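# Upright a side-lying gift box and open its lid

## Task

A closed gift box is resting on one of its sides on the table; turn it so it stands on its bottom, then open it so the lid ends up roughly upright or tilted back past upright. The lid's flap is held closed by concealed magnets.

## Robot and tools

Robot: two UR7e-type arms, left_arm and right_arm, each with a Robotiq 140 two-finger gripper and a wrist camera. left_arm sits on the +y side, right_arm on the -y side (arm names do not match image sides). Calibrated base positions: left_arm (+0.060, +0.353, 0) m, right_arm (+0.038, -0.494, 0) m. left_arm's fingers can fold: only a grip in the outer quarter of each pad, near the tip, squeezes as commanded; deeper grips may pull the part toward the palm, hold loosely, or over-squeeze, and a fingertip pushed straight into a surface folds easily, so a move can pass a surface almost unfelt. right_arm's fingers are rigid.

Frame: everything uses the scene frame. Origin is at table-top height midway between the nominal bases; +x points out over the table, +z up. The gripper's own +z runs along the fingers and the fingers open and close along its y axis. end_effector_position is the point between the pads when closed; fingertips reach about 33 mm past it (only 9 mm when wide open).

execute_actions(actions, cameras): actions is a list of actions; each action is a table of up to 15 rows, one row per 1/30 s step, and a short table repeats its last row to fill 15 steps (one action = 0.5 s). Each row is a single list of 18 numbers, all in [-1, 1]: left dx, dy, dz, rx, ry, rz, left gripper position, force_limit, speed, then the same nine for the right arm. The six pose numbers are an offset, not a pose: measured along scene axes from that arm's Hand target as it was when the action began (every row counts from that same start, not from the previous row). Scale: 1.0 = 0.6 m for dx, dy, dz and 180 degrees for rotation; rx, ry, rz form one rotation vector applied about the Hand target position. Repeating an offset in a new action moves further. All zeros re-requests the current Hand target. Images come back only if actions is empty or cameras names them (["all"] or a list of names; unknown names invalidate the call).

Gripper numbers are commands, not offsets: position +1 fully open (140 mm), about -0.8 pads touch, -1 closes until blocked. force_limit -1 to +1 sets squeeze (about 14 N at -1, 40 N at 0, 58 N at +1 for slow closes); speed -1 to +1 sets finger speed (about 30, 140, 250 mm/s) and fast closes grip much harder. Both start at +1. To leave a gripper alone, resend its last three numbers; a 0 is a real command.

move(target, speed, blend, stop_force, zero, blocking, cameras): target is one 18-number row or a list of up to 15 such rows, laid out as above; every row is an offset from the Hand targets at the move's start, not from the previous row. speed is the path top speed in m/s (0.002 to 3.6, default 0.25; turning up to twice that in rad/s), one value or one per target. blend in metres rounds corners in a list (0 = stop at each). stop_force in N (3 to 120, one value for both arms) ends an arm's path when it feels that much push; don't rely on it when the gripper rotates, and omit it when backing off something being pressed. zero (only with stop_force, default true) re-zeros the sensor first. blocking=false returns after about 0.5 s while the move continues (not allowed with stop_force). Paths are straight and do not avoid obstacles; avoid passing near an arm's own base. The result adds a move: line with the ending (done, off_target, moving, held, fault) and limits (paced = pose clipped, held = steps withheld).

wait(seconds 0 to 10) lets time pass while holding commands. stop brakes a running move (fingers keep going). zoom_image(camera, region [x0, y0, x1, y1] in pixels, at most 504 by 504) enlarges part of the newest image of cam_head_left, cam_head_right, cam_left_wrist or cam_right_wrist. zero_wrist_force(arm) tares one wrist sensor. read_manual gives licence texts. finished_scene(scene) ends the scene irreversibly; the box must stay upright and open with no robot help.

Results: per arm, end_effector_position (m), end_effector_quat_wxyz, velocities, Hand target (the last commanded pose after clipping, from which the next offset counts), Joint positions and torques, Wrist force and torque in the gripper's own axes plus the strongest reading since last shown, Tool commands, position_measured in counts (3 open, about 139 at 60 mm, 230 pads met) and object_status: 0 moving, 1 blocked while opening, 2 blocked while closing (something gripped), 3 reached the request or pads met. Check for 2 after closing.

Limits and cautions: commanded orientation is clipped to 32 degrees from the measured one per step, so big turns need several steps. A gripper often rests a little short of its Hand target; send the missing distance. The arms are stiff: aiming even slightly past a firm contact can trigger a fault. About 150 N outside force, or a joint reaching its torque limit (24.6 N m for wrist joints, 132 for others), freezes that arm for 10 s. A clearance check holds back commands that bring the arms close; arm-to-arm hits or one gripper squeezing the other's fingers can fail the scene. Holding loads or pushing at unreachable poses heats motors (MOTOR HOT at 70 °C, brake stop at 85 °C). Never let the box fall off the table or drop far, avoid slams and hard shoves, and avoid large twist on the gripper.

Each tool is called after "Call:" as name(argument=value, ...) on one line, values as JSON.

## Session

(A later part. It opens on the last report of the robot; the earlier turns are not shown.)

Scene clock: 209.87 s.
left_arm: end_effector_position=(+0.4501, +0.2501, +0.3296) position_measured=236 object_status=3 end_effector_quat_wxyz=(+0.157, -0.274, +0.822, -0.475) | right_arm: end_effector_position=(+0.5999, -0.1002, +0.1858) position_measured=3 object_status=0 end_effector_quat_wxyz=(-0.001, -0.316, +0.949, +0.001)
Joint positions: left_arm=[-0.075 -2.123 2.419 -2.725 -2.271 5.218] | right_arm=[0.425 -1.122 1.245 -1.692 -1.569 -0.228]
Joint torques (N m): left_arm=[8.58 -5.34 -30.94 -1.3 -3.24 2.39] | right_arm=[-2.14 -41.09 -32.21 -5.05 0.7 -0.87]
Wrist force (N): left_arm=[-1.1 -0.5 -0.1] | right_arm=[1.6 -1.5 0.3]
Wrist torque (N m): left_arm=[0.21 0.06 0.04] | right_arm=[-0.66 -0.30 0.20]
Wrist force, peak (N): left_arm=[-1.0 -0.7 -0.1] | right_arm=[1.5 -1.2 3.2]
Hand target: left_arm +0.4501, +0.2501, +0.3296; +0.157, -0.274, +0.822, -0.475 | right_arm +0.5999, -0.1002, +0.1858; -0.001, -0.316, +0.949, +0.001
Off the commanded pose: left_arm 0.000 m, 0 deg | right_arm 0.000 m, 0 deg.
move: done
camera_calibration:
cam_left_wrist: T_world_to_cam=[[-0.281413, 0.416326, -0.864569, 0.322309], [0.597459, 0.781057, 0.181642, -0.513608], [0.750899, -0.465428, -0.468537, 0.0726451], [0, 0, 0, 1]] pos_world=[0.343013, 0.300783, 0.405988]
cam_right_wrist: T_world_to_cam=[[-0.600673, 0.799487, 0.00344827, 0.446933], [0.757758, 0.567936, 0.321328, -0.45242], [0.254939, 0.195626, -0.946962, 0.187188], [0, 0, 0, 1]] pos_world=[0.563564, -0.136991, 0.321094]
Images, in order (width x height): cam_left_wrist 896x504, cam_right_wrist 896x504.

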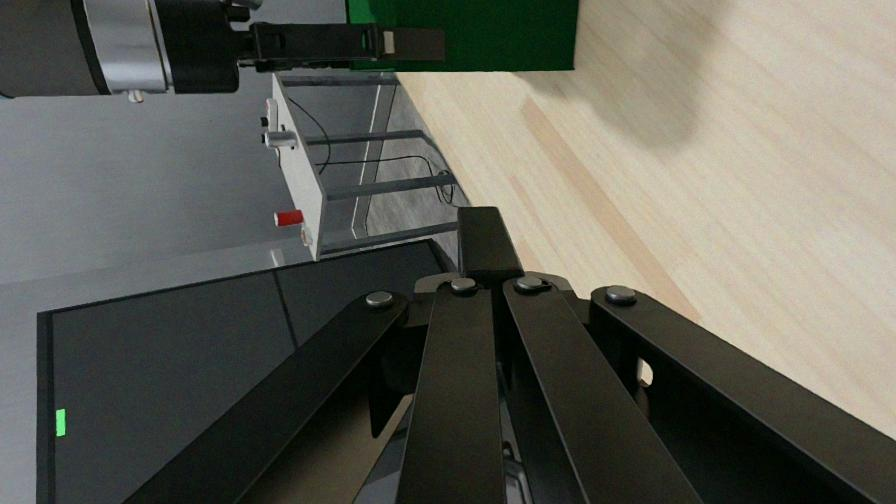

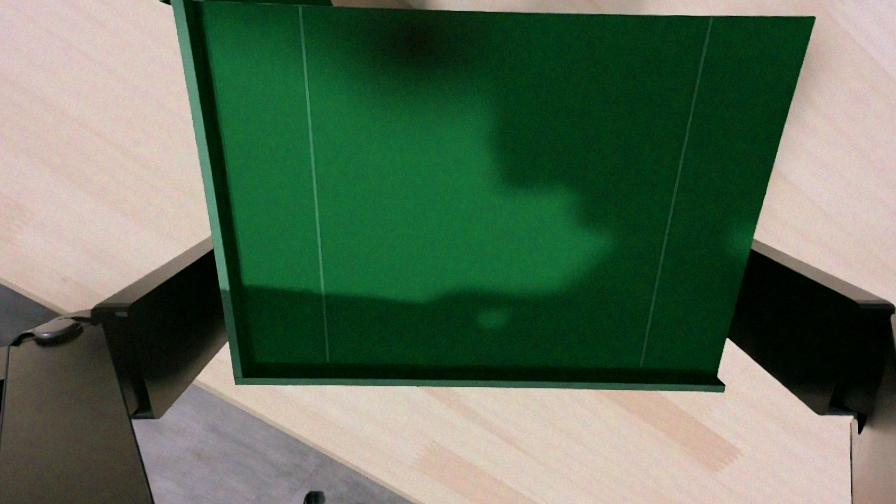

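Call:
move(target=[[0, 0, 0, 0, 0, 0, -1, 1, 1, -0.0133, -0.01, 0.0083, 0.1167, -0.1556, -0.004, 1, 0.3, -1],[0, 0, 0, 0, 0, 0, -1, 1, 1, -0.0133, -0.01, 0.0083, 0.1167, -0.1556, -0.004, -1, 0.3, -1]], speed=0.12, cameras=["cam_right_wrist", "cam_head_right"])

Scene clock: 222.27 s.
left_arm: end_effector_position=(+0.4501, +0.2501, +0.3296) position_measured=236 object_status=3 end_effector_quat_wxyz=(+0.157, -0.274, +0.822, -0.475) | right_arm: end_effector_position=(+0.5920, -0.1061, +0.1908) position_measured=33 object_status=0 end_effector_quat_wxyz=(+0.284, -0.296, +0.907, +0.096)
Joint positions: left_arm=[-0.075 -2.123 2.419 -2.725 -2.271 5.218] | right_arm=[0.339 -1.44 1.955 -2.672 -1.394 -0.248]
Joint torques (N m): left_arm=[7.69 2.57 -31.35 -1.18 -2.96 1.82] | right_arm=[8.43 -20.43 -14.75 -1.6 -1.33 -0.55]
Wrist force (N): left_arm=[-1.0 -0.3 0.0] | right_arm=[-3.7 1.7 -12.8]
Wrist torque (N m): left_arm=[0.26 0.03 0.04] | right_arm=[-0.18 -0.09 0.19]
Wrist force, peak (N): left_arm=[-1.2 -0.7 -0.2] | right_arm=[-3.7 1.7 -12.8]
Hand target: left_arm +0.4501, +0.2501, +0.3296; +0.157, -0.274, +0.822, -0.475 | right_arm +0.5919, -0.1062, +0.1908; +0.284, -0.296, +0.907, +0.096
Off the commanded pose: left_arm 0.000 m, 0 deg | right_arm 0.000 m, 0 deg.
move: done
camera_calibration:
cam_right_wrist: T_world_to_cam=[[-0.592697, 0.805404, 0.00598311, 0.442306], [0.47899, 0.346497, 0.806541, -0.395632], [0.647518, 0.4809, -0.591148, -0.0748158], [0, 0, 0, 1]] pos_world=[0.500102, -0.183171, 0.27222]
Images, in order (width x height): cam_head_right 504x504, cam_right_wrist 896x504.

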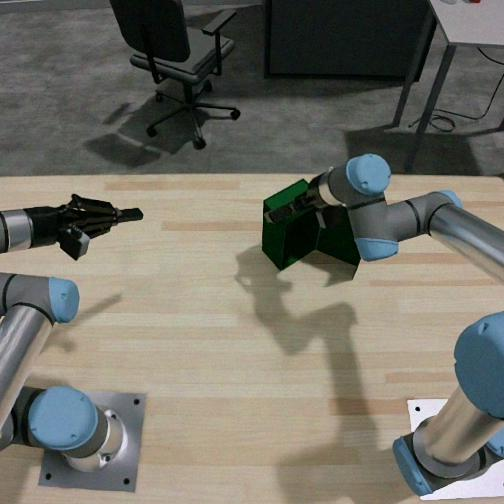

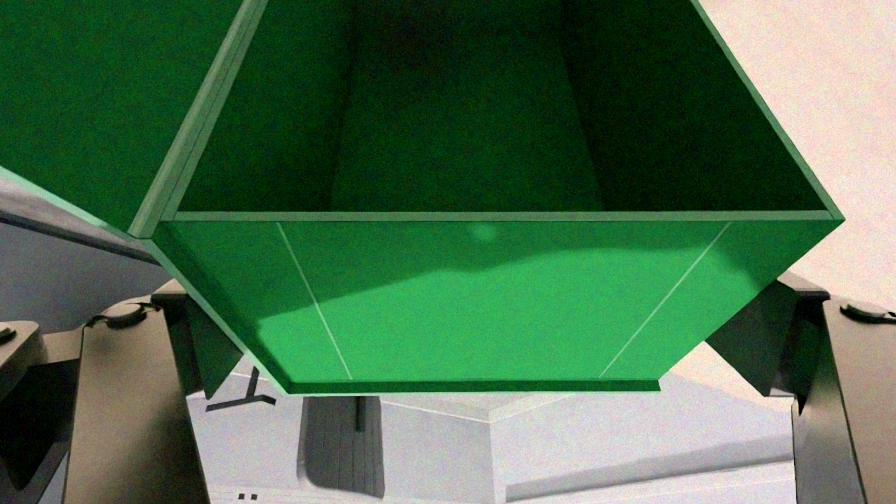

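Call:
move(target=[[0, 0, 0, 0, 0, 0, -1, 1, 1, 0, 0, 0.05, 0, 0, 0, -1, 0.3, -1],[0, 0, 0, 0, 0, 0, -1, 1, 1, -0.153, -0.073, 0.167, 0, 0, 0.5, -1, 0.3, -1],[0, 0, 0, 0, 0, 0, -1, 1, 1, -0.153, -0.073, 0.167, 0, 0, 0.944, -1, 0.3, -1]], speed=[0.1, 0.4, 0.4], blend=[0.01, 0.03, 0], cameras=["cam_right_wrist", "cam_head_right"])

Scene clock: 240.97 s.
left_arm: end_effector_position=(+0.4501, +0.2501, +0.3296) position_measured=236 object_status=3 end_effector_quat_wxyz=(+0.157, -0.274, +0.822, -0.475) | right_arm: end_effector_position=(+0.5001, -0.1499, +0.2910) position_measured=33 object_status=2 end_effector_quat_wxyz=(+0.071, +0.929, +0.215, -0.292)
Joint positions: left_arm=[-0.075 -2.123 2.419 -2.725 -2.271 5.218] | right_arm=[0.431 -0.828 0.497 -0.63 -1.596 -3.168]
Joint torques (N m): left_arm=[8 3.14 -31.81 -1.32 -3 2.18] | right_arm=[-6.35 -60.61 -19.03 -3.65 -0.53 -0.92]
Wrist force (N): left_arm=[-0.9 -0.5 0.1] | right_arm=[3.3 -1.2 2.8]
Wrist torque (N m): left_arm=[0.23 0.01 0.04] | right_arm=[-0.65 -0.57 0.22]
Wrist force, peak (N): left_arm=[-1.2 -0.6 0.0] | right_arm=[-3.9 1.7 -13.1]
Hand target: left_arm +0.4501, +0.2501, +0.3296; +0.157, -0.274, +0.822, -0.475 | right_arm +0.5001, -0.1500, +0.2910; +0.071, +0.929, +0.215, -0.292
Off the commanded pose: left_arm 0.000 m, 0 deg | right_arm 0.000 m, 0 deg.
move: done
camera_calibration:
cam_right_wrist: T_world_to_cam=[[0.442424, -0.896786, 0.00594683, -0.350332], [-0.53229, -0.257254, 0.806528, -0.00198022], [-0.721754, -0.359993, -0.591166, 0.623581], [0, 0, 0, 1]] pos_world=[0.604013, -0.090198, 0.37232]
Images, in order (width x height): cam_head_right 504x504, cam_right_wrist 896x504.

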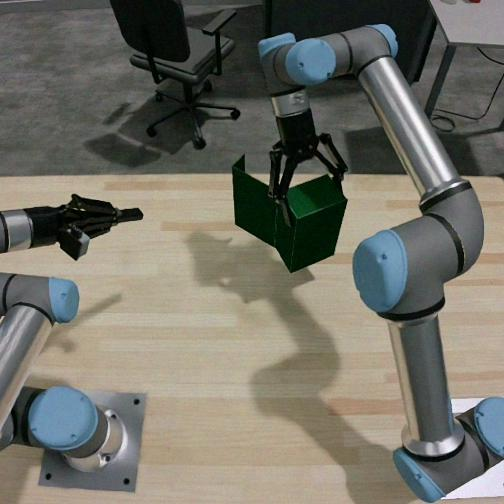

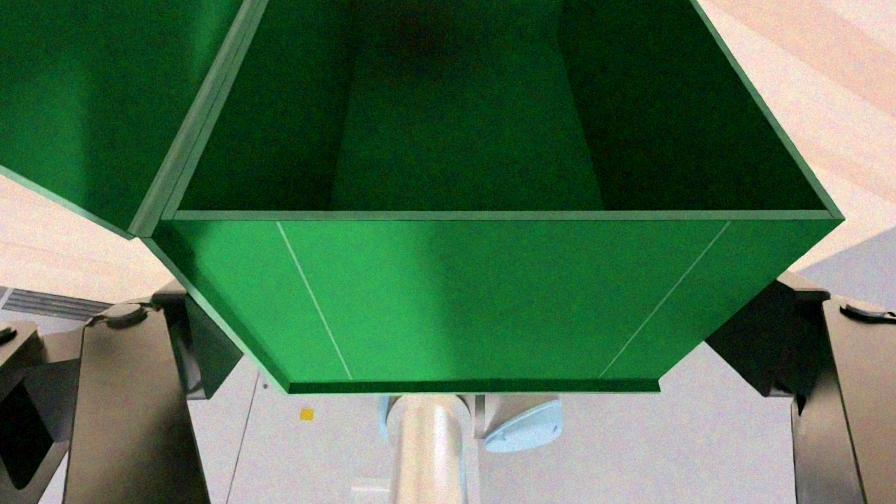

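Call:
move(target=[0, 0, 0, 0, 0, 0, -1, 1, 1, 0.133, 0.05, -0.15, 0.264, -0.425, 0.0437, -1, 0.3, -1], speed=0.3, cameras=["all"])

Scene clock: 251.83 s.
left_arm: end_effector_position=(+0.4501, +0.2501, +0.3296) position_measured=236 object_status=3 end_effector_quat_wxyz=(+0.157, -0.274, +0.822, -0.475) | right_arm: end_effector_position=(+0.5800, -0.1200, +0.2011) position_measured=33 object_status=2 end_effector_quat_wxyz=(-0.150, +0.843, +0.275, +0.437) end_effector_velocity=(+0.001, +0.001, +0.002) end_effector_angular_velocity=(+0.001, -0.006, +0.001)
Joint positions: left_arm=[-0.075 -2.123 2.419 -2.725 -2.271 5.218] | right_arm=[0.251 -1.451 2.263 -3.303 -1.242 -3.368]
Joint velocities: left_arm=[within noise] | right_arm=[0.001 0.001 -0.001 -0.005 0 0]
Joint torques (N m): left_arm=[6.84 2.82 -30.54 -1.17 -3.03 2.33] | right_arm=[10.7 -21.3 -19.69 -6.8 0.57 -0.82]
Wrist force (N): left_arm=[-1.1 -0.4 -0.1] | right_arm=[-1.2 -1.1 0.4]
Wrist torque (N m): left_arm=[0.23 0.06 0.04] | right_arm=[-0.50 -0.27 -0.15]
Wrist force, peak (N): left_arm=[-1.2 -0.6 -0.2] | right_arm=[4.3 -1.6 4.0]
Hand target: left_arm +0.4501, +0.2501, +0.3296; +0.157, -0.274, +0.822, -0.475 | right_arm +0.5799, -0.1200, +0.2010; -0.150, +0.843, +0.275, +0.437
Off the commanded pose: left_arm 0.000 m, 0 deg | right_arm 0.000 m, 0 deg.
move: done
camera_calibration:
cam_left_wrist: T_world_to_cam=[[-0.281413, 0.416326, -0.864569, 0.322309], [0.597459, 0.781057, 0.181642, -0.513608], [0.750899, -0.465428, -0.468537, 0.0726451], [0, 0, 0, 1]] pos_world=[0.343013, 0.300783, 0.405988]
cam_right_wrist: T_world_to_cam=[[0.594803, -0.803811, -0.0098931, -0.432336], [-0.652096, -0.475267, -0.590671, 0.444947], [0.470086, 0.357784, -0.806852, 0.077115], [0, 0, 0, 1]] pos_world=[0.511052, -0.163638, 0.32076]

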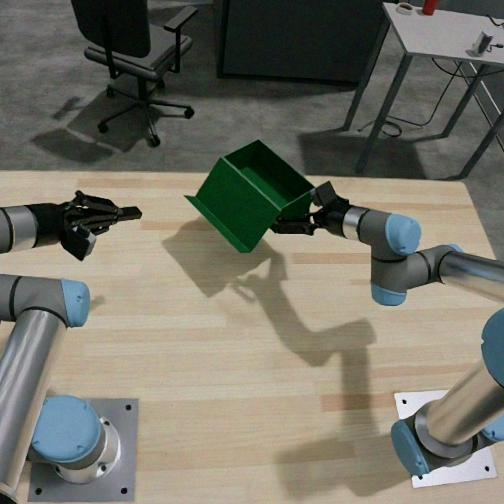

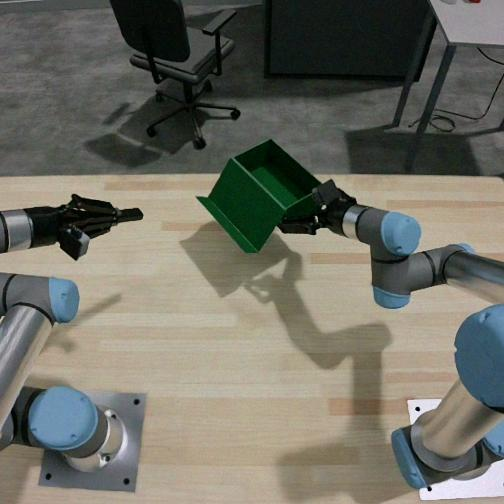

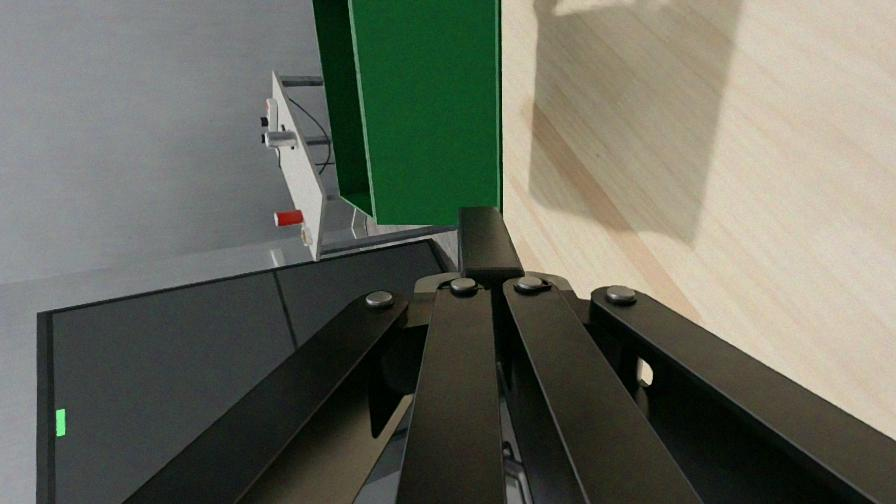

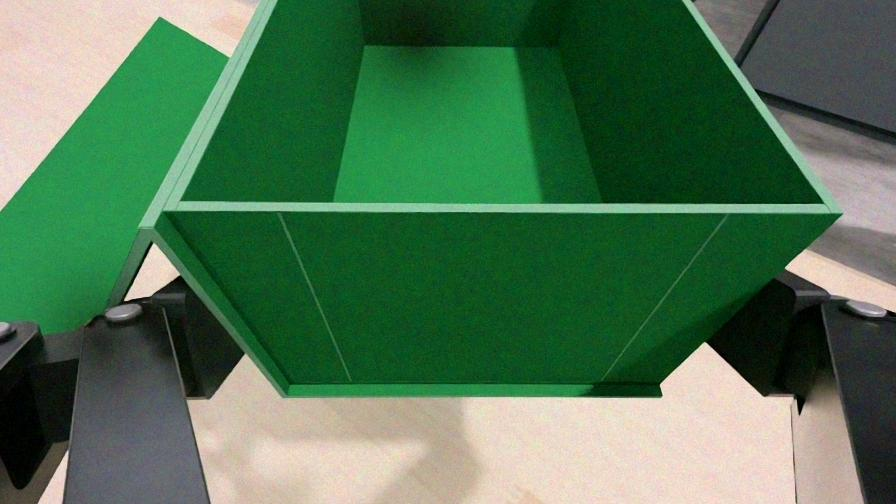

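Call:
move(target=[0, 0, 0, 0, 0, 0, -1, 1, 1, 0, 0, -0.19, 0, 0, 0, -1, 0.3, -1], speed=0.12)

Call:
move(target=[0, 0, 0, 0, 0, 0, -1, 1, 1, 0, 0, -0.13, 0, 0, 0, -1, 0.3, -1], speed=0.02, stop_force=6, cameras=["all"])

Scene clock: 264.83 s.
left_arm: end_effector_position=(+0.4501, +0.2501, +0.3296) position_measured=236 object_status=3 end_effector_quat_wxyz=(+0.157, -0.274, +0.822, -0.475) | right_arm: end_effector_position=(+0.5799, -0.1200, +0.0870) position_measured=33 object_status=2 end_effector_quat_wxyz=(-0.150, +0.843, +0.275, +0.437)
Joint positions: left_arm=[-0.075 -2.123 2.419 -2.725 -2.271 5.218] | right_arm=[0.251 -1.147 2.337 -3.681 -1.242 -3.368]
Joint torques (N m): left_arm=[6.97 4.33 -31.3 -1.16 -2.88 2.2] | right_arm=[8.2 -25.78 -23.49 -4.27 -0.04 0.96]
Wrist force (N): left_arm=[-0.8 -0.4 0.1] | right_arm=[-0.7 -1.1 0.2]
Wrist torque (N m): left_arm=[0.26 0.00 0.04] | right_arm=[-0.53 -0.24 -0.15]
Wrist force, peak (N): left_arm=[-1.2 -0.7 -0.2] | right_arm=[-3.3 -1.1 1.8]
Hand target: left_arm +0.4501, +0.2501, +0.3296; +0.157, -0.274, +0.822, -0.475 | right_arm +0.5799, -0.1200, +0.0870; -0.150, +0.843, +0.275, +0.437
Off the commanded pose: left_arm 0.000 m, 0 deg | right_arm 0.000 m, 0 deg.
move: done

Scene clock: 268.43 s.
left_arm: end_effector_position=(+0.4501, +0.2501, +0.3296) position_measured=236 object_status=3 end_effector_quat_wxyz=(+0.157, -0.274, +0.822, -0.475) | right_arm: end_effector_position=(+0.5799, -0.1200, +0.0321) position_measured=33 object_status=2 end_effector_quat_wxyz=(-0.150, +0.843, +0.275, +0.437)
Joint positions: left_arm=[-0.075 -2.123 2.419 -2.725 -2.271 5.218] | right_arm=[0.251 -0.976 2.335 -3.85 -1.242 -3.368]
Joint torques (N m): left_arm=[6.7 3.43 -30.45 -1.31 -3.1 2.11] | right_arm=[6.99 -28.92 -2.41 -5.81 -0.8 -0.43]
Wrist force (N): left_arm=[-0.9 -0.5 0.0] | right_arm=[1.4 -1.2 -0.1]
Wrist torque (N m): left_arm=[0.21 0.01 0.03] | right_arm=[-0.58 0.11 -0.21]
Wrist force, peak (N): left_arm=[-1.2 -0.6 0.1] | right_arm=[12.3 -3.3 -12.8]
Hand target: left_arm +0.4501, +0.2501, +0.3296; +0.157, -0.274, +0.822, -0.475 | right_arm +0.5799, -0.1200, +0.0321; -0.150, +0.843, +0.275, +0.437 (not the last commanded pose)
Off the commanded pose: left_arm 0.000 m, 0 deg | right_arm 0.023 m, 0 deg.
move: contact (right_arm)
camera_calibration:
cam_left_wrist: T_world_to_cam=[[-0.281413, 0.416326, -0.864569, 0.322309], [0.597459, 0.781057, 0.181642, -0.513608], [0.750899, -0.465428, -0.468537, 0.0726451], [0, 0, 0, 1]] pos_world=[0.343013, 0.300783, 0.405988]
cam_right_wrist: T_world_to_cam=[[0.594959, -0.803694, -0.00992685, -0.434063], [-0.652023, -0.475384, -0.590657, 0.345124], [0.469989, 0.35789, -0.806861, -0.0590944], [0, 0, 0, 1]] pos_world=[0.511052, -0.163638, 0.15186]

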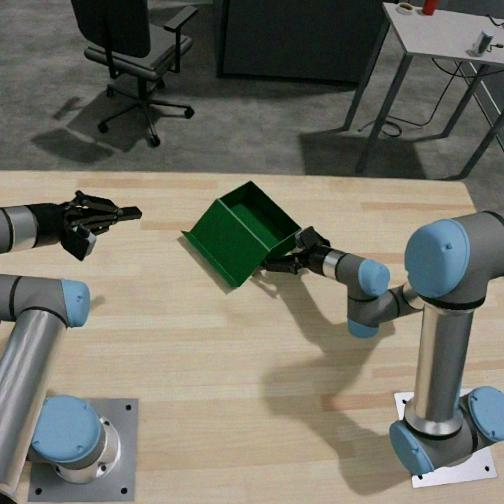

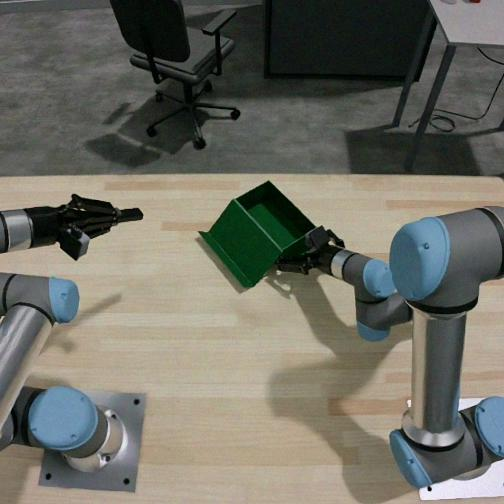

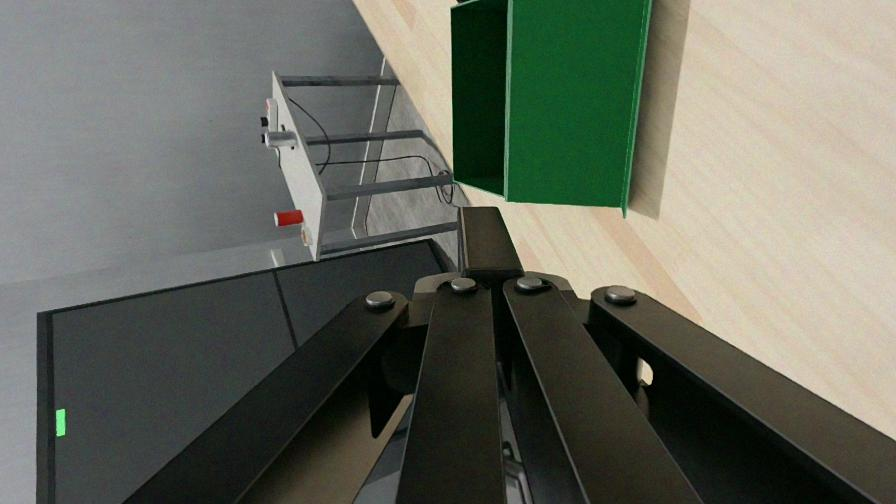

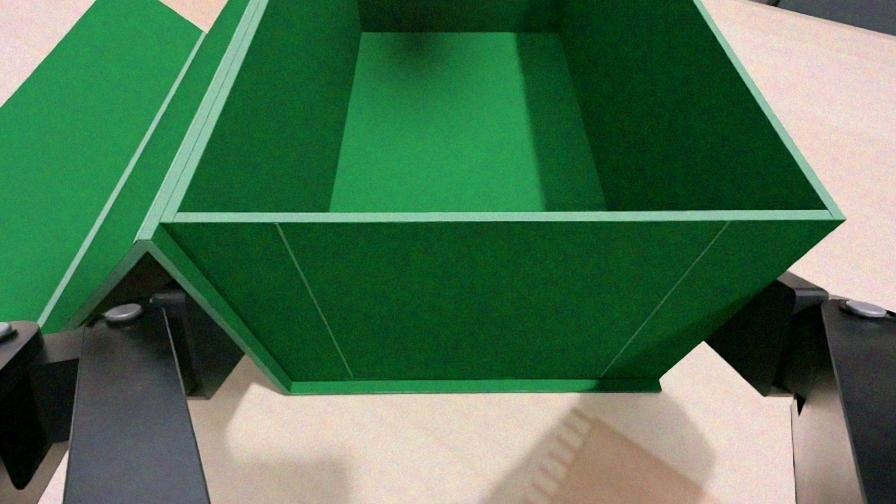

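Call:
move(target=[0, 0, 0, 0, 0, 0, -1, 1, 1, 0, 0, -0.015, 0, 0, 0, -1, 0.3, -1], speed=0.01, stop_force=6)

Call:
move(target=[0, 0, 0, 0, 0, 0, -1, 1, 1, 0, 0, 0, 0, 0, 0, 1, 0.3, -1], cameras=["cam_left_wrist", "cam_right_wrist"])

Scene clock: 274.13 s.
left_arm: end_effector_position=(+0.4501, +0.2501, +0.3296) position_measured=236 object_status=3 end_effector_quat_wxyz=(+0.157, -0.274, +0.822, -0.475) | right_arm: end_effector_position=(+0.5799, -0.1200, +0.0318) position_measured=33 object_status=2 end_effector_quat_wxyz=(-0.150, +0.843, +0.275, +0.437)
Joint positions: left_arm=[-0.075 -2.123 2.419 -2.725 -2.271 5.218] | right_arm=[0.251 -0.975 2.335 -3.851 -1.242 -3.368]
Joint torques (N m): left_arm=[6.73 4.46 -31.31 -1.51 -3.09 2.09] | right_arm=[-4.26 -37.33 -9.56 0.09 -0.54 -0.37]
Wrist force (N): left_arm=[-0.9 -0.3 -0.1] | right_arm=[6.3 -0.7 -1.2]
Wrist torque (N m): left_arm=[0.24 0.02 0.04] | right_arm=[-0.72 -0.18 -0.58]
Wrist force, peak (N): left_arm=[-1.2 -0.6 -0.2] | right_arm=[10.2 -3.5 -11.3]
Hand target: left_arm +0.4501, +0.2501, +0.3296; +0.157, -0.274, +0.822, -0.475 | right_arm +0.5799, -0.1200, +0.0318; -0.150, +0.843, +0.275, +0.437 (not the last commanded pose)
Off the commanded pose: left_arm 0.000 m, 0 deg | right_arm 0.009 m, 0 deg.
move: contact (right_arm)

Scene clock: 275.03 s.
left_arm: end_effector_position=(+0.4501, +0.2501, +0.3296) position_measured=236 object_status=3 end_effector_quat_wxyz=(+0.157, -0.274, +0.822, -0.475) | right_arm: end_effector_position=(+0.5799, -0.1200, +0.0318) position_measured=3 object_status=0 end_effector_quat_wxyz=(-0.150, +0.843, +0.275, +0.437)
Joint positions: left_arm=[-0.075 -2.123 2.419 -2.725 -2.271 5.218] | right_arm=[0.251 -0.975 2.335 -3.851 -1.242 -3.368]
Joint torques (N m): left_arm=[6.37 4.4 -30.96 -1.52 -2.88 1.85] | right_arm=[-4.02 -38.14 -7.63 -5.89 -0.81 -0.41]
Wrist force (N): left_arm=[-1.0 -0.6 -0.1] | right_arm=[0.7 -1.4 -0.5]
Wrist torque (N m): left_arm=[0.19 0.03 0.04] | right_arm=[-0.51 -0.08 -0.10]
Wrist force, peak (N): left_arm=[-1.2 -0.5 -0.1] | right_arm=[7.3 -0.5 -1.9]
Hand target: left_arm +0.4501, +0.2501, +0.3296; +0.157, -0.274, +0.822, -0.475 | right_arm +0.5799, -0.1200, +0.0318; -0.150, +0.843, +0.275, +0.437
Off the commanded pose: left_arm 0.000 m, 0 deg | right_arm 0.000 m, 0 deg.
move: done
camera_calibration:
cam_left_wrist: T_world_to_cam=[[-0.281413, 0.416326, -0.864569, 0.322309], [0.597459, 0.781057, 0.181642, -0.513608], [0.750899, -0.465428, -0.468537, 0.0726451], [0, 0, 0, 1]] pos_world=[0.343013, 0.300783, 0.405988]
cam_right_wrist: T_world_to_cam=[[0.594959, -0.803694, -0.00992685, -0.434006], [-0.652023, -0.475384, -0.590657, 0.344882], [0.469989, 0.35789, -0.806861, -0.0592894], [0, 0, 0, 1]] pos_world=[0.510952, -0.163638, 0.15156]
Images, in order (width x height): cam_left_wrist 896x504, cam_right_wrist 896x504.

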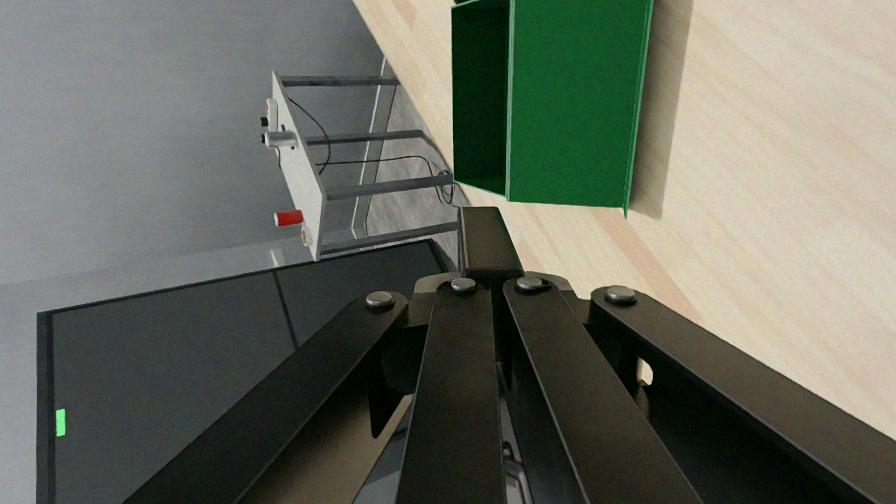

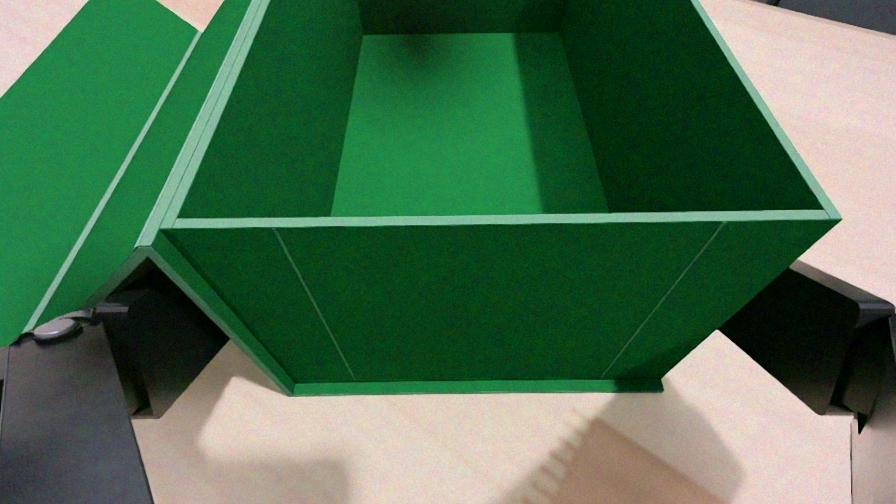

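Call:
move(target=[[0, 0, 0, 0, 0, 0, -1, 1, 1, -0.107, -0.08, 0, 0, 0, 0, 1, 0.3, -1],[0, 0, 0, 0, 0, 0, -1, 1, 1, -0.16, -0.12, 0.15, 0, 0, 0, 1, 0.3, -1]], speed=[0.08, 0.15], blend=[0.02, 0], cameras=["cam_head_left", "cam_left_wrist", "cam_right_wrist"])

Scene clock: 280.33 s.
left_arm: end_effector_position=(+0.4501, +0.2501, +0.3296) position_measured=236 object_status=3 end_effector_quat_wxyz=(+0.157, -0.274, +0.822, -0.475) | right_arm: end_effector_position=(+0.4840, -0.1920, +0.1219) position_measured=3 object_status=3 end_effector_quat_wxyz=(-0.150, +0.843, +0.275, +0.437)
Joint positions: left_arm=[-0.075 -2.123 2.419 -2.725 -2.271 5.218] | right_arm=[0.071 -1.485 2.662 -3.622 -1.102 -3.49]
Joint torques (N m): left_arm=[5.58 2.71 -32.39 -1.38 -2.9 1.64] | right_arm=[10.26 -22.02 -13.8 -2.46 -1.01 1.05]
Wrist force (N): left_arm=[-1.0 -0.5 0.0] | right_arm=[0.8 -1.4 -0.7]
Wrist torque (N m): left_arm=[0.22 0.04 0.04] | right_arm=[-0.50 -0.11 0.01]
Wrist force, peak (N): left_arm=[-1.2 -0.6 0.0] | right_arm=[1.8 -1.5 -2.4]
Hand target: left_arm +0.4501, +0.2501, +0.3296; +0.157, -0.274, +0.822, -0.475 | right_arm +0.4839, -0.1920, +0.1218; -0.150, +0.843, +0.275, +0.437
Off the commanded pose: left_arm 0.000 m, 0 deg | right_arm 0.000 m, 0 deg.
move: done
camera_calibration:
cam_left_wrist: T_world_to_cam=[[-0.281413, 0.416326, -0.864569, 0.322309], [0.597459, 0.781057, 0.181642, -0.513608], [0.750899, -0.465428, -0.468537, 0.0726451], [0, 0, 0, 1]] pos_world=[0.343013, 0.300783, 0.405988]
cam_right_wrist: T_world_to_cam=[[0.594866, -0.803765, -0.00979294, -0.433932], [-0.651912, -0.47528, -0.590864, 0.301313], [0.470261, 0.357869, -0.806712, 0.084014], [0, 0, 0, 1]] pos_world=[0.415052, -0.235638, 0.24156]
Images, in order (width x height): cam_head_left 504x504, cam_left_wrist 896x504, cam_right_wrist 896x504.

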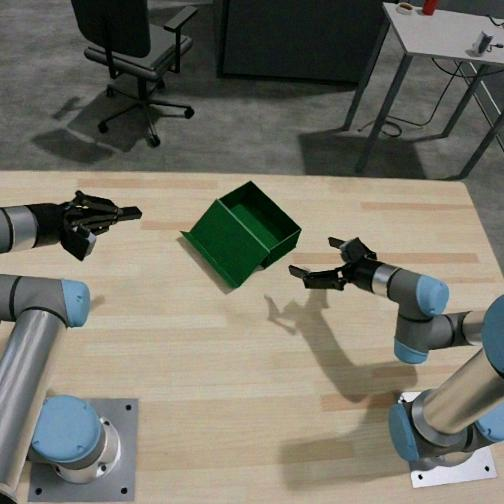

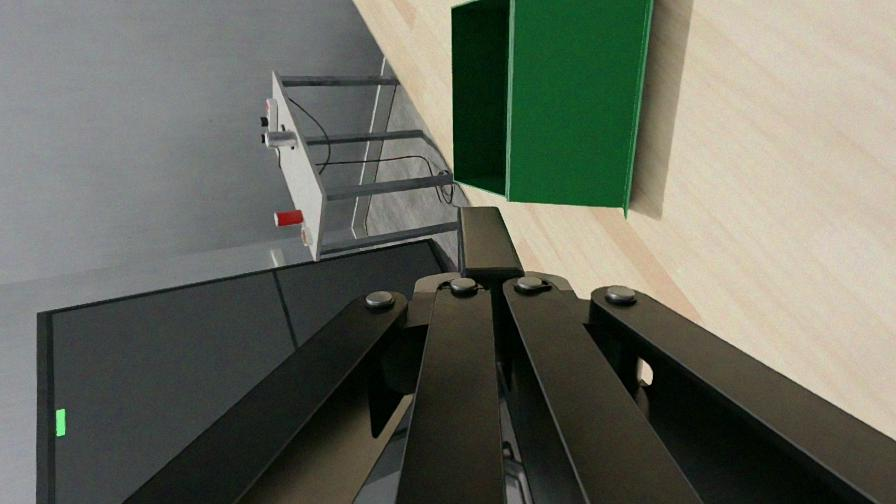

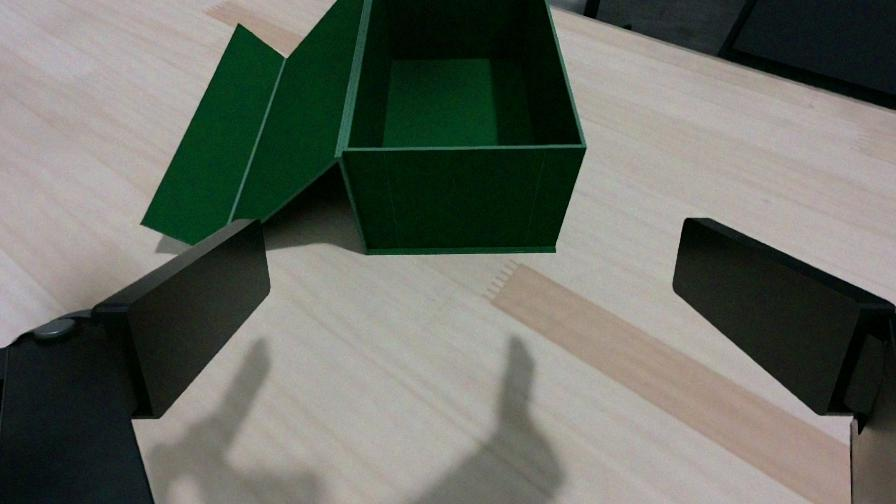

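Box is flat on its base with the lid fully open past vertical.

Call:
finished_scene(scene=2)

The scene is finished: the task was done.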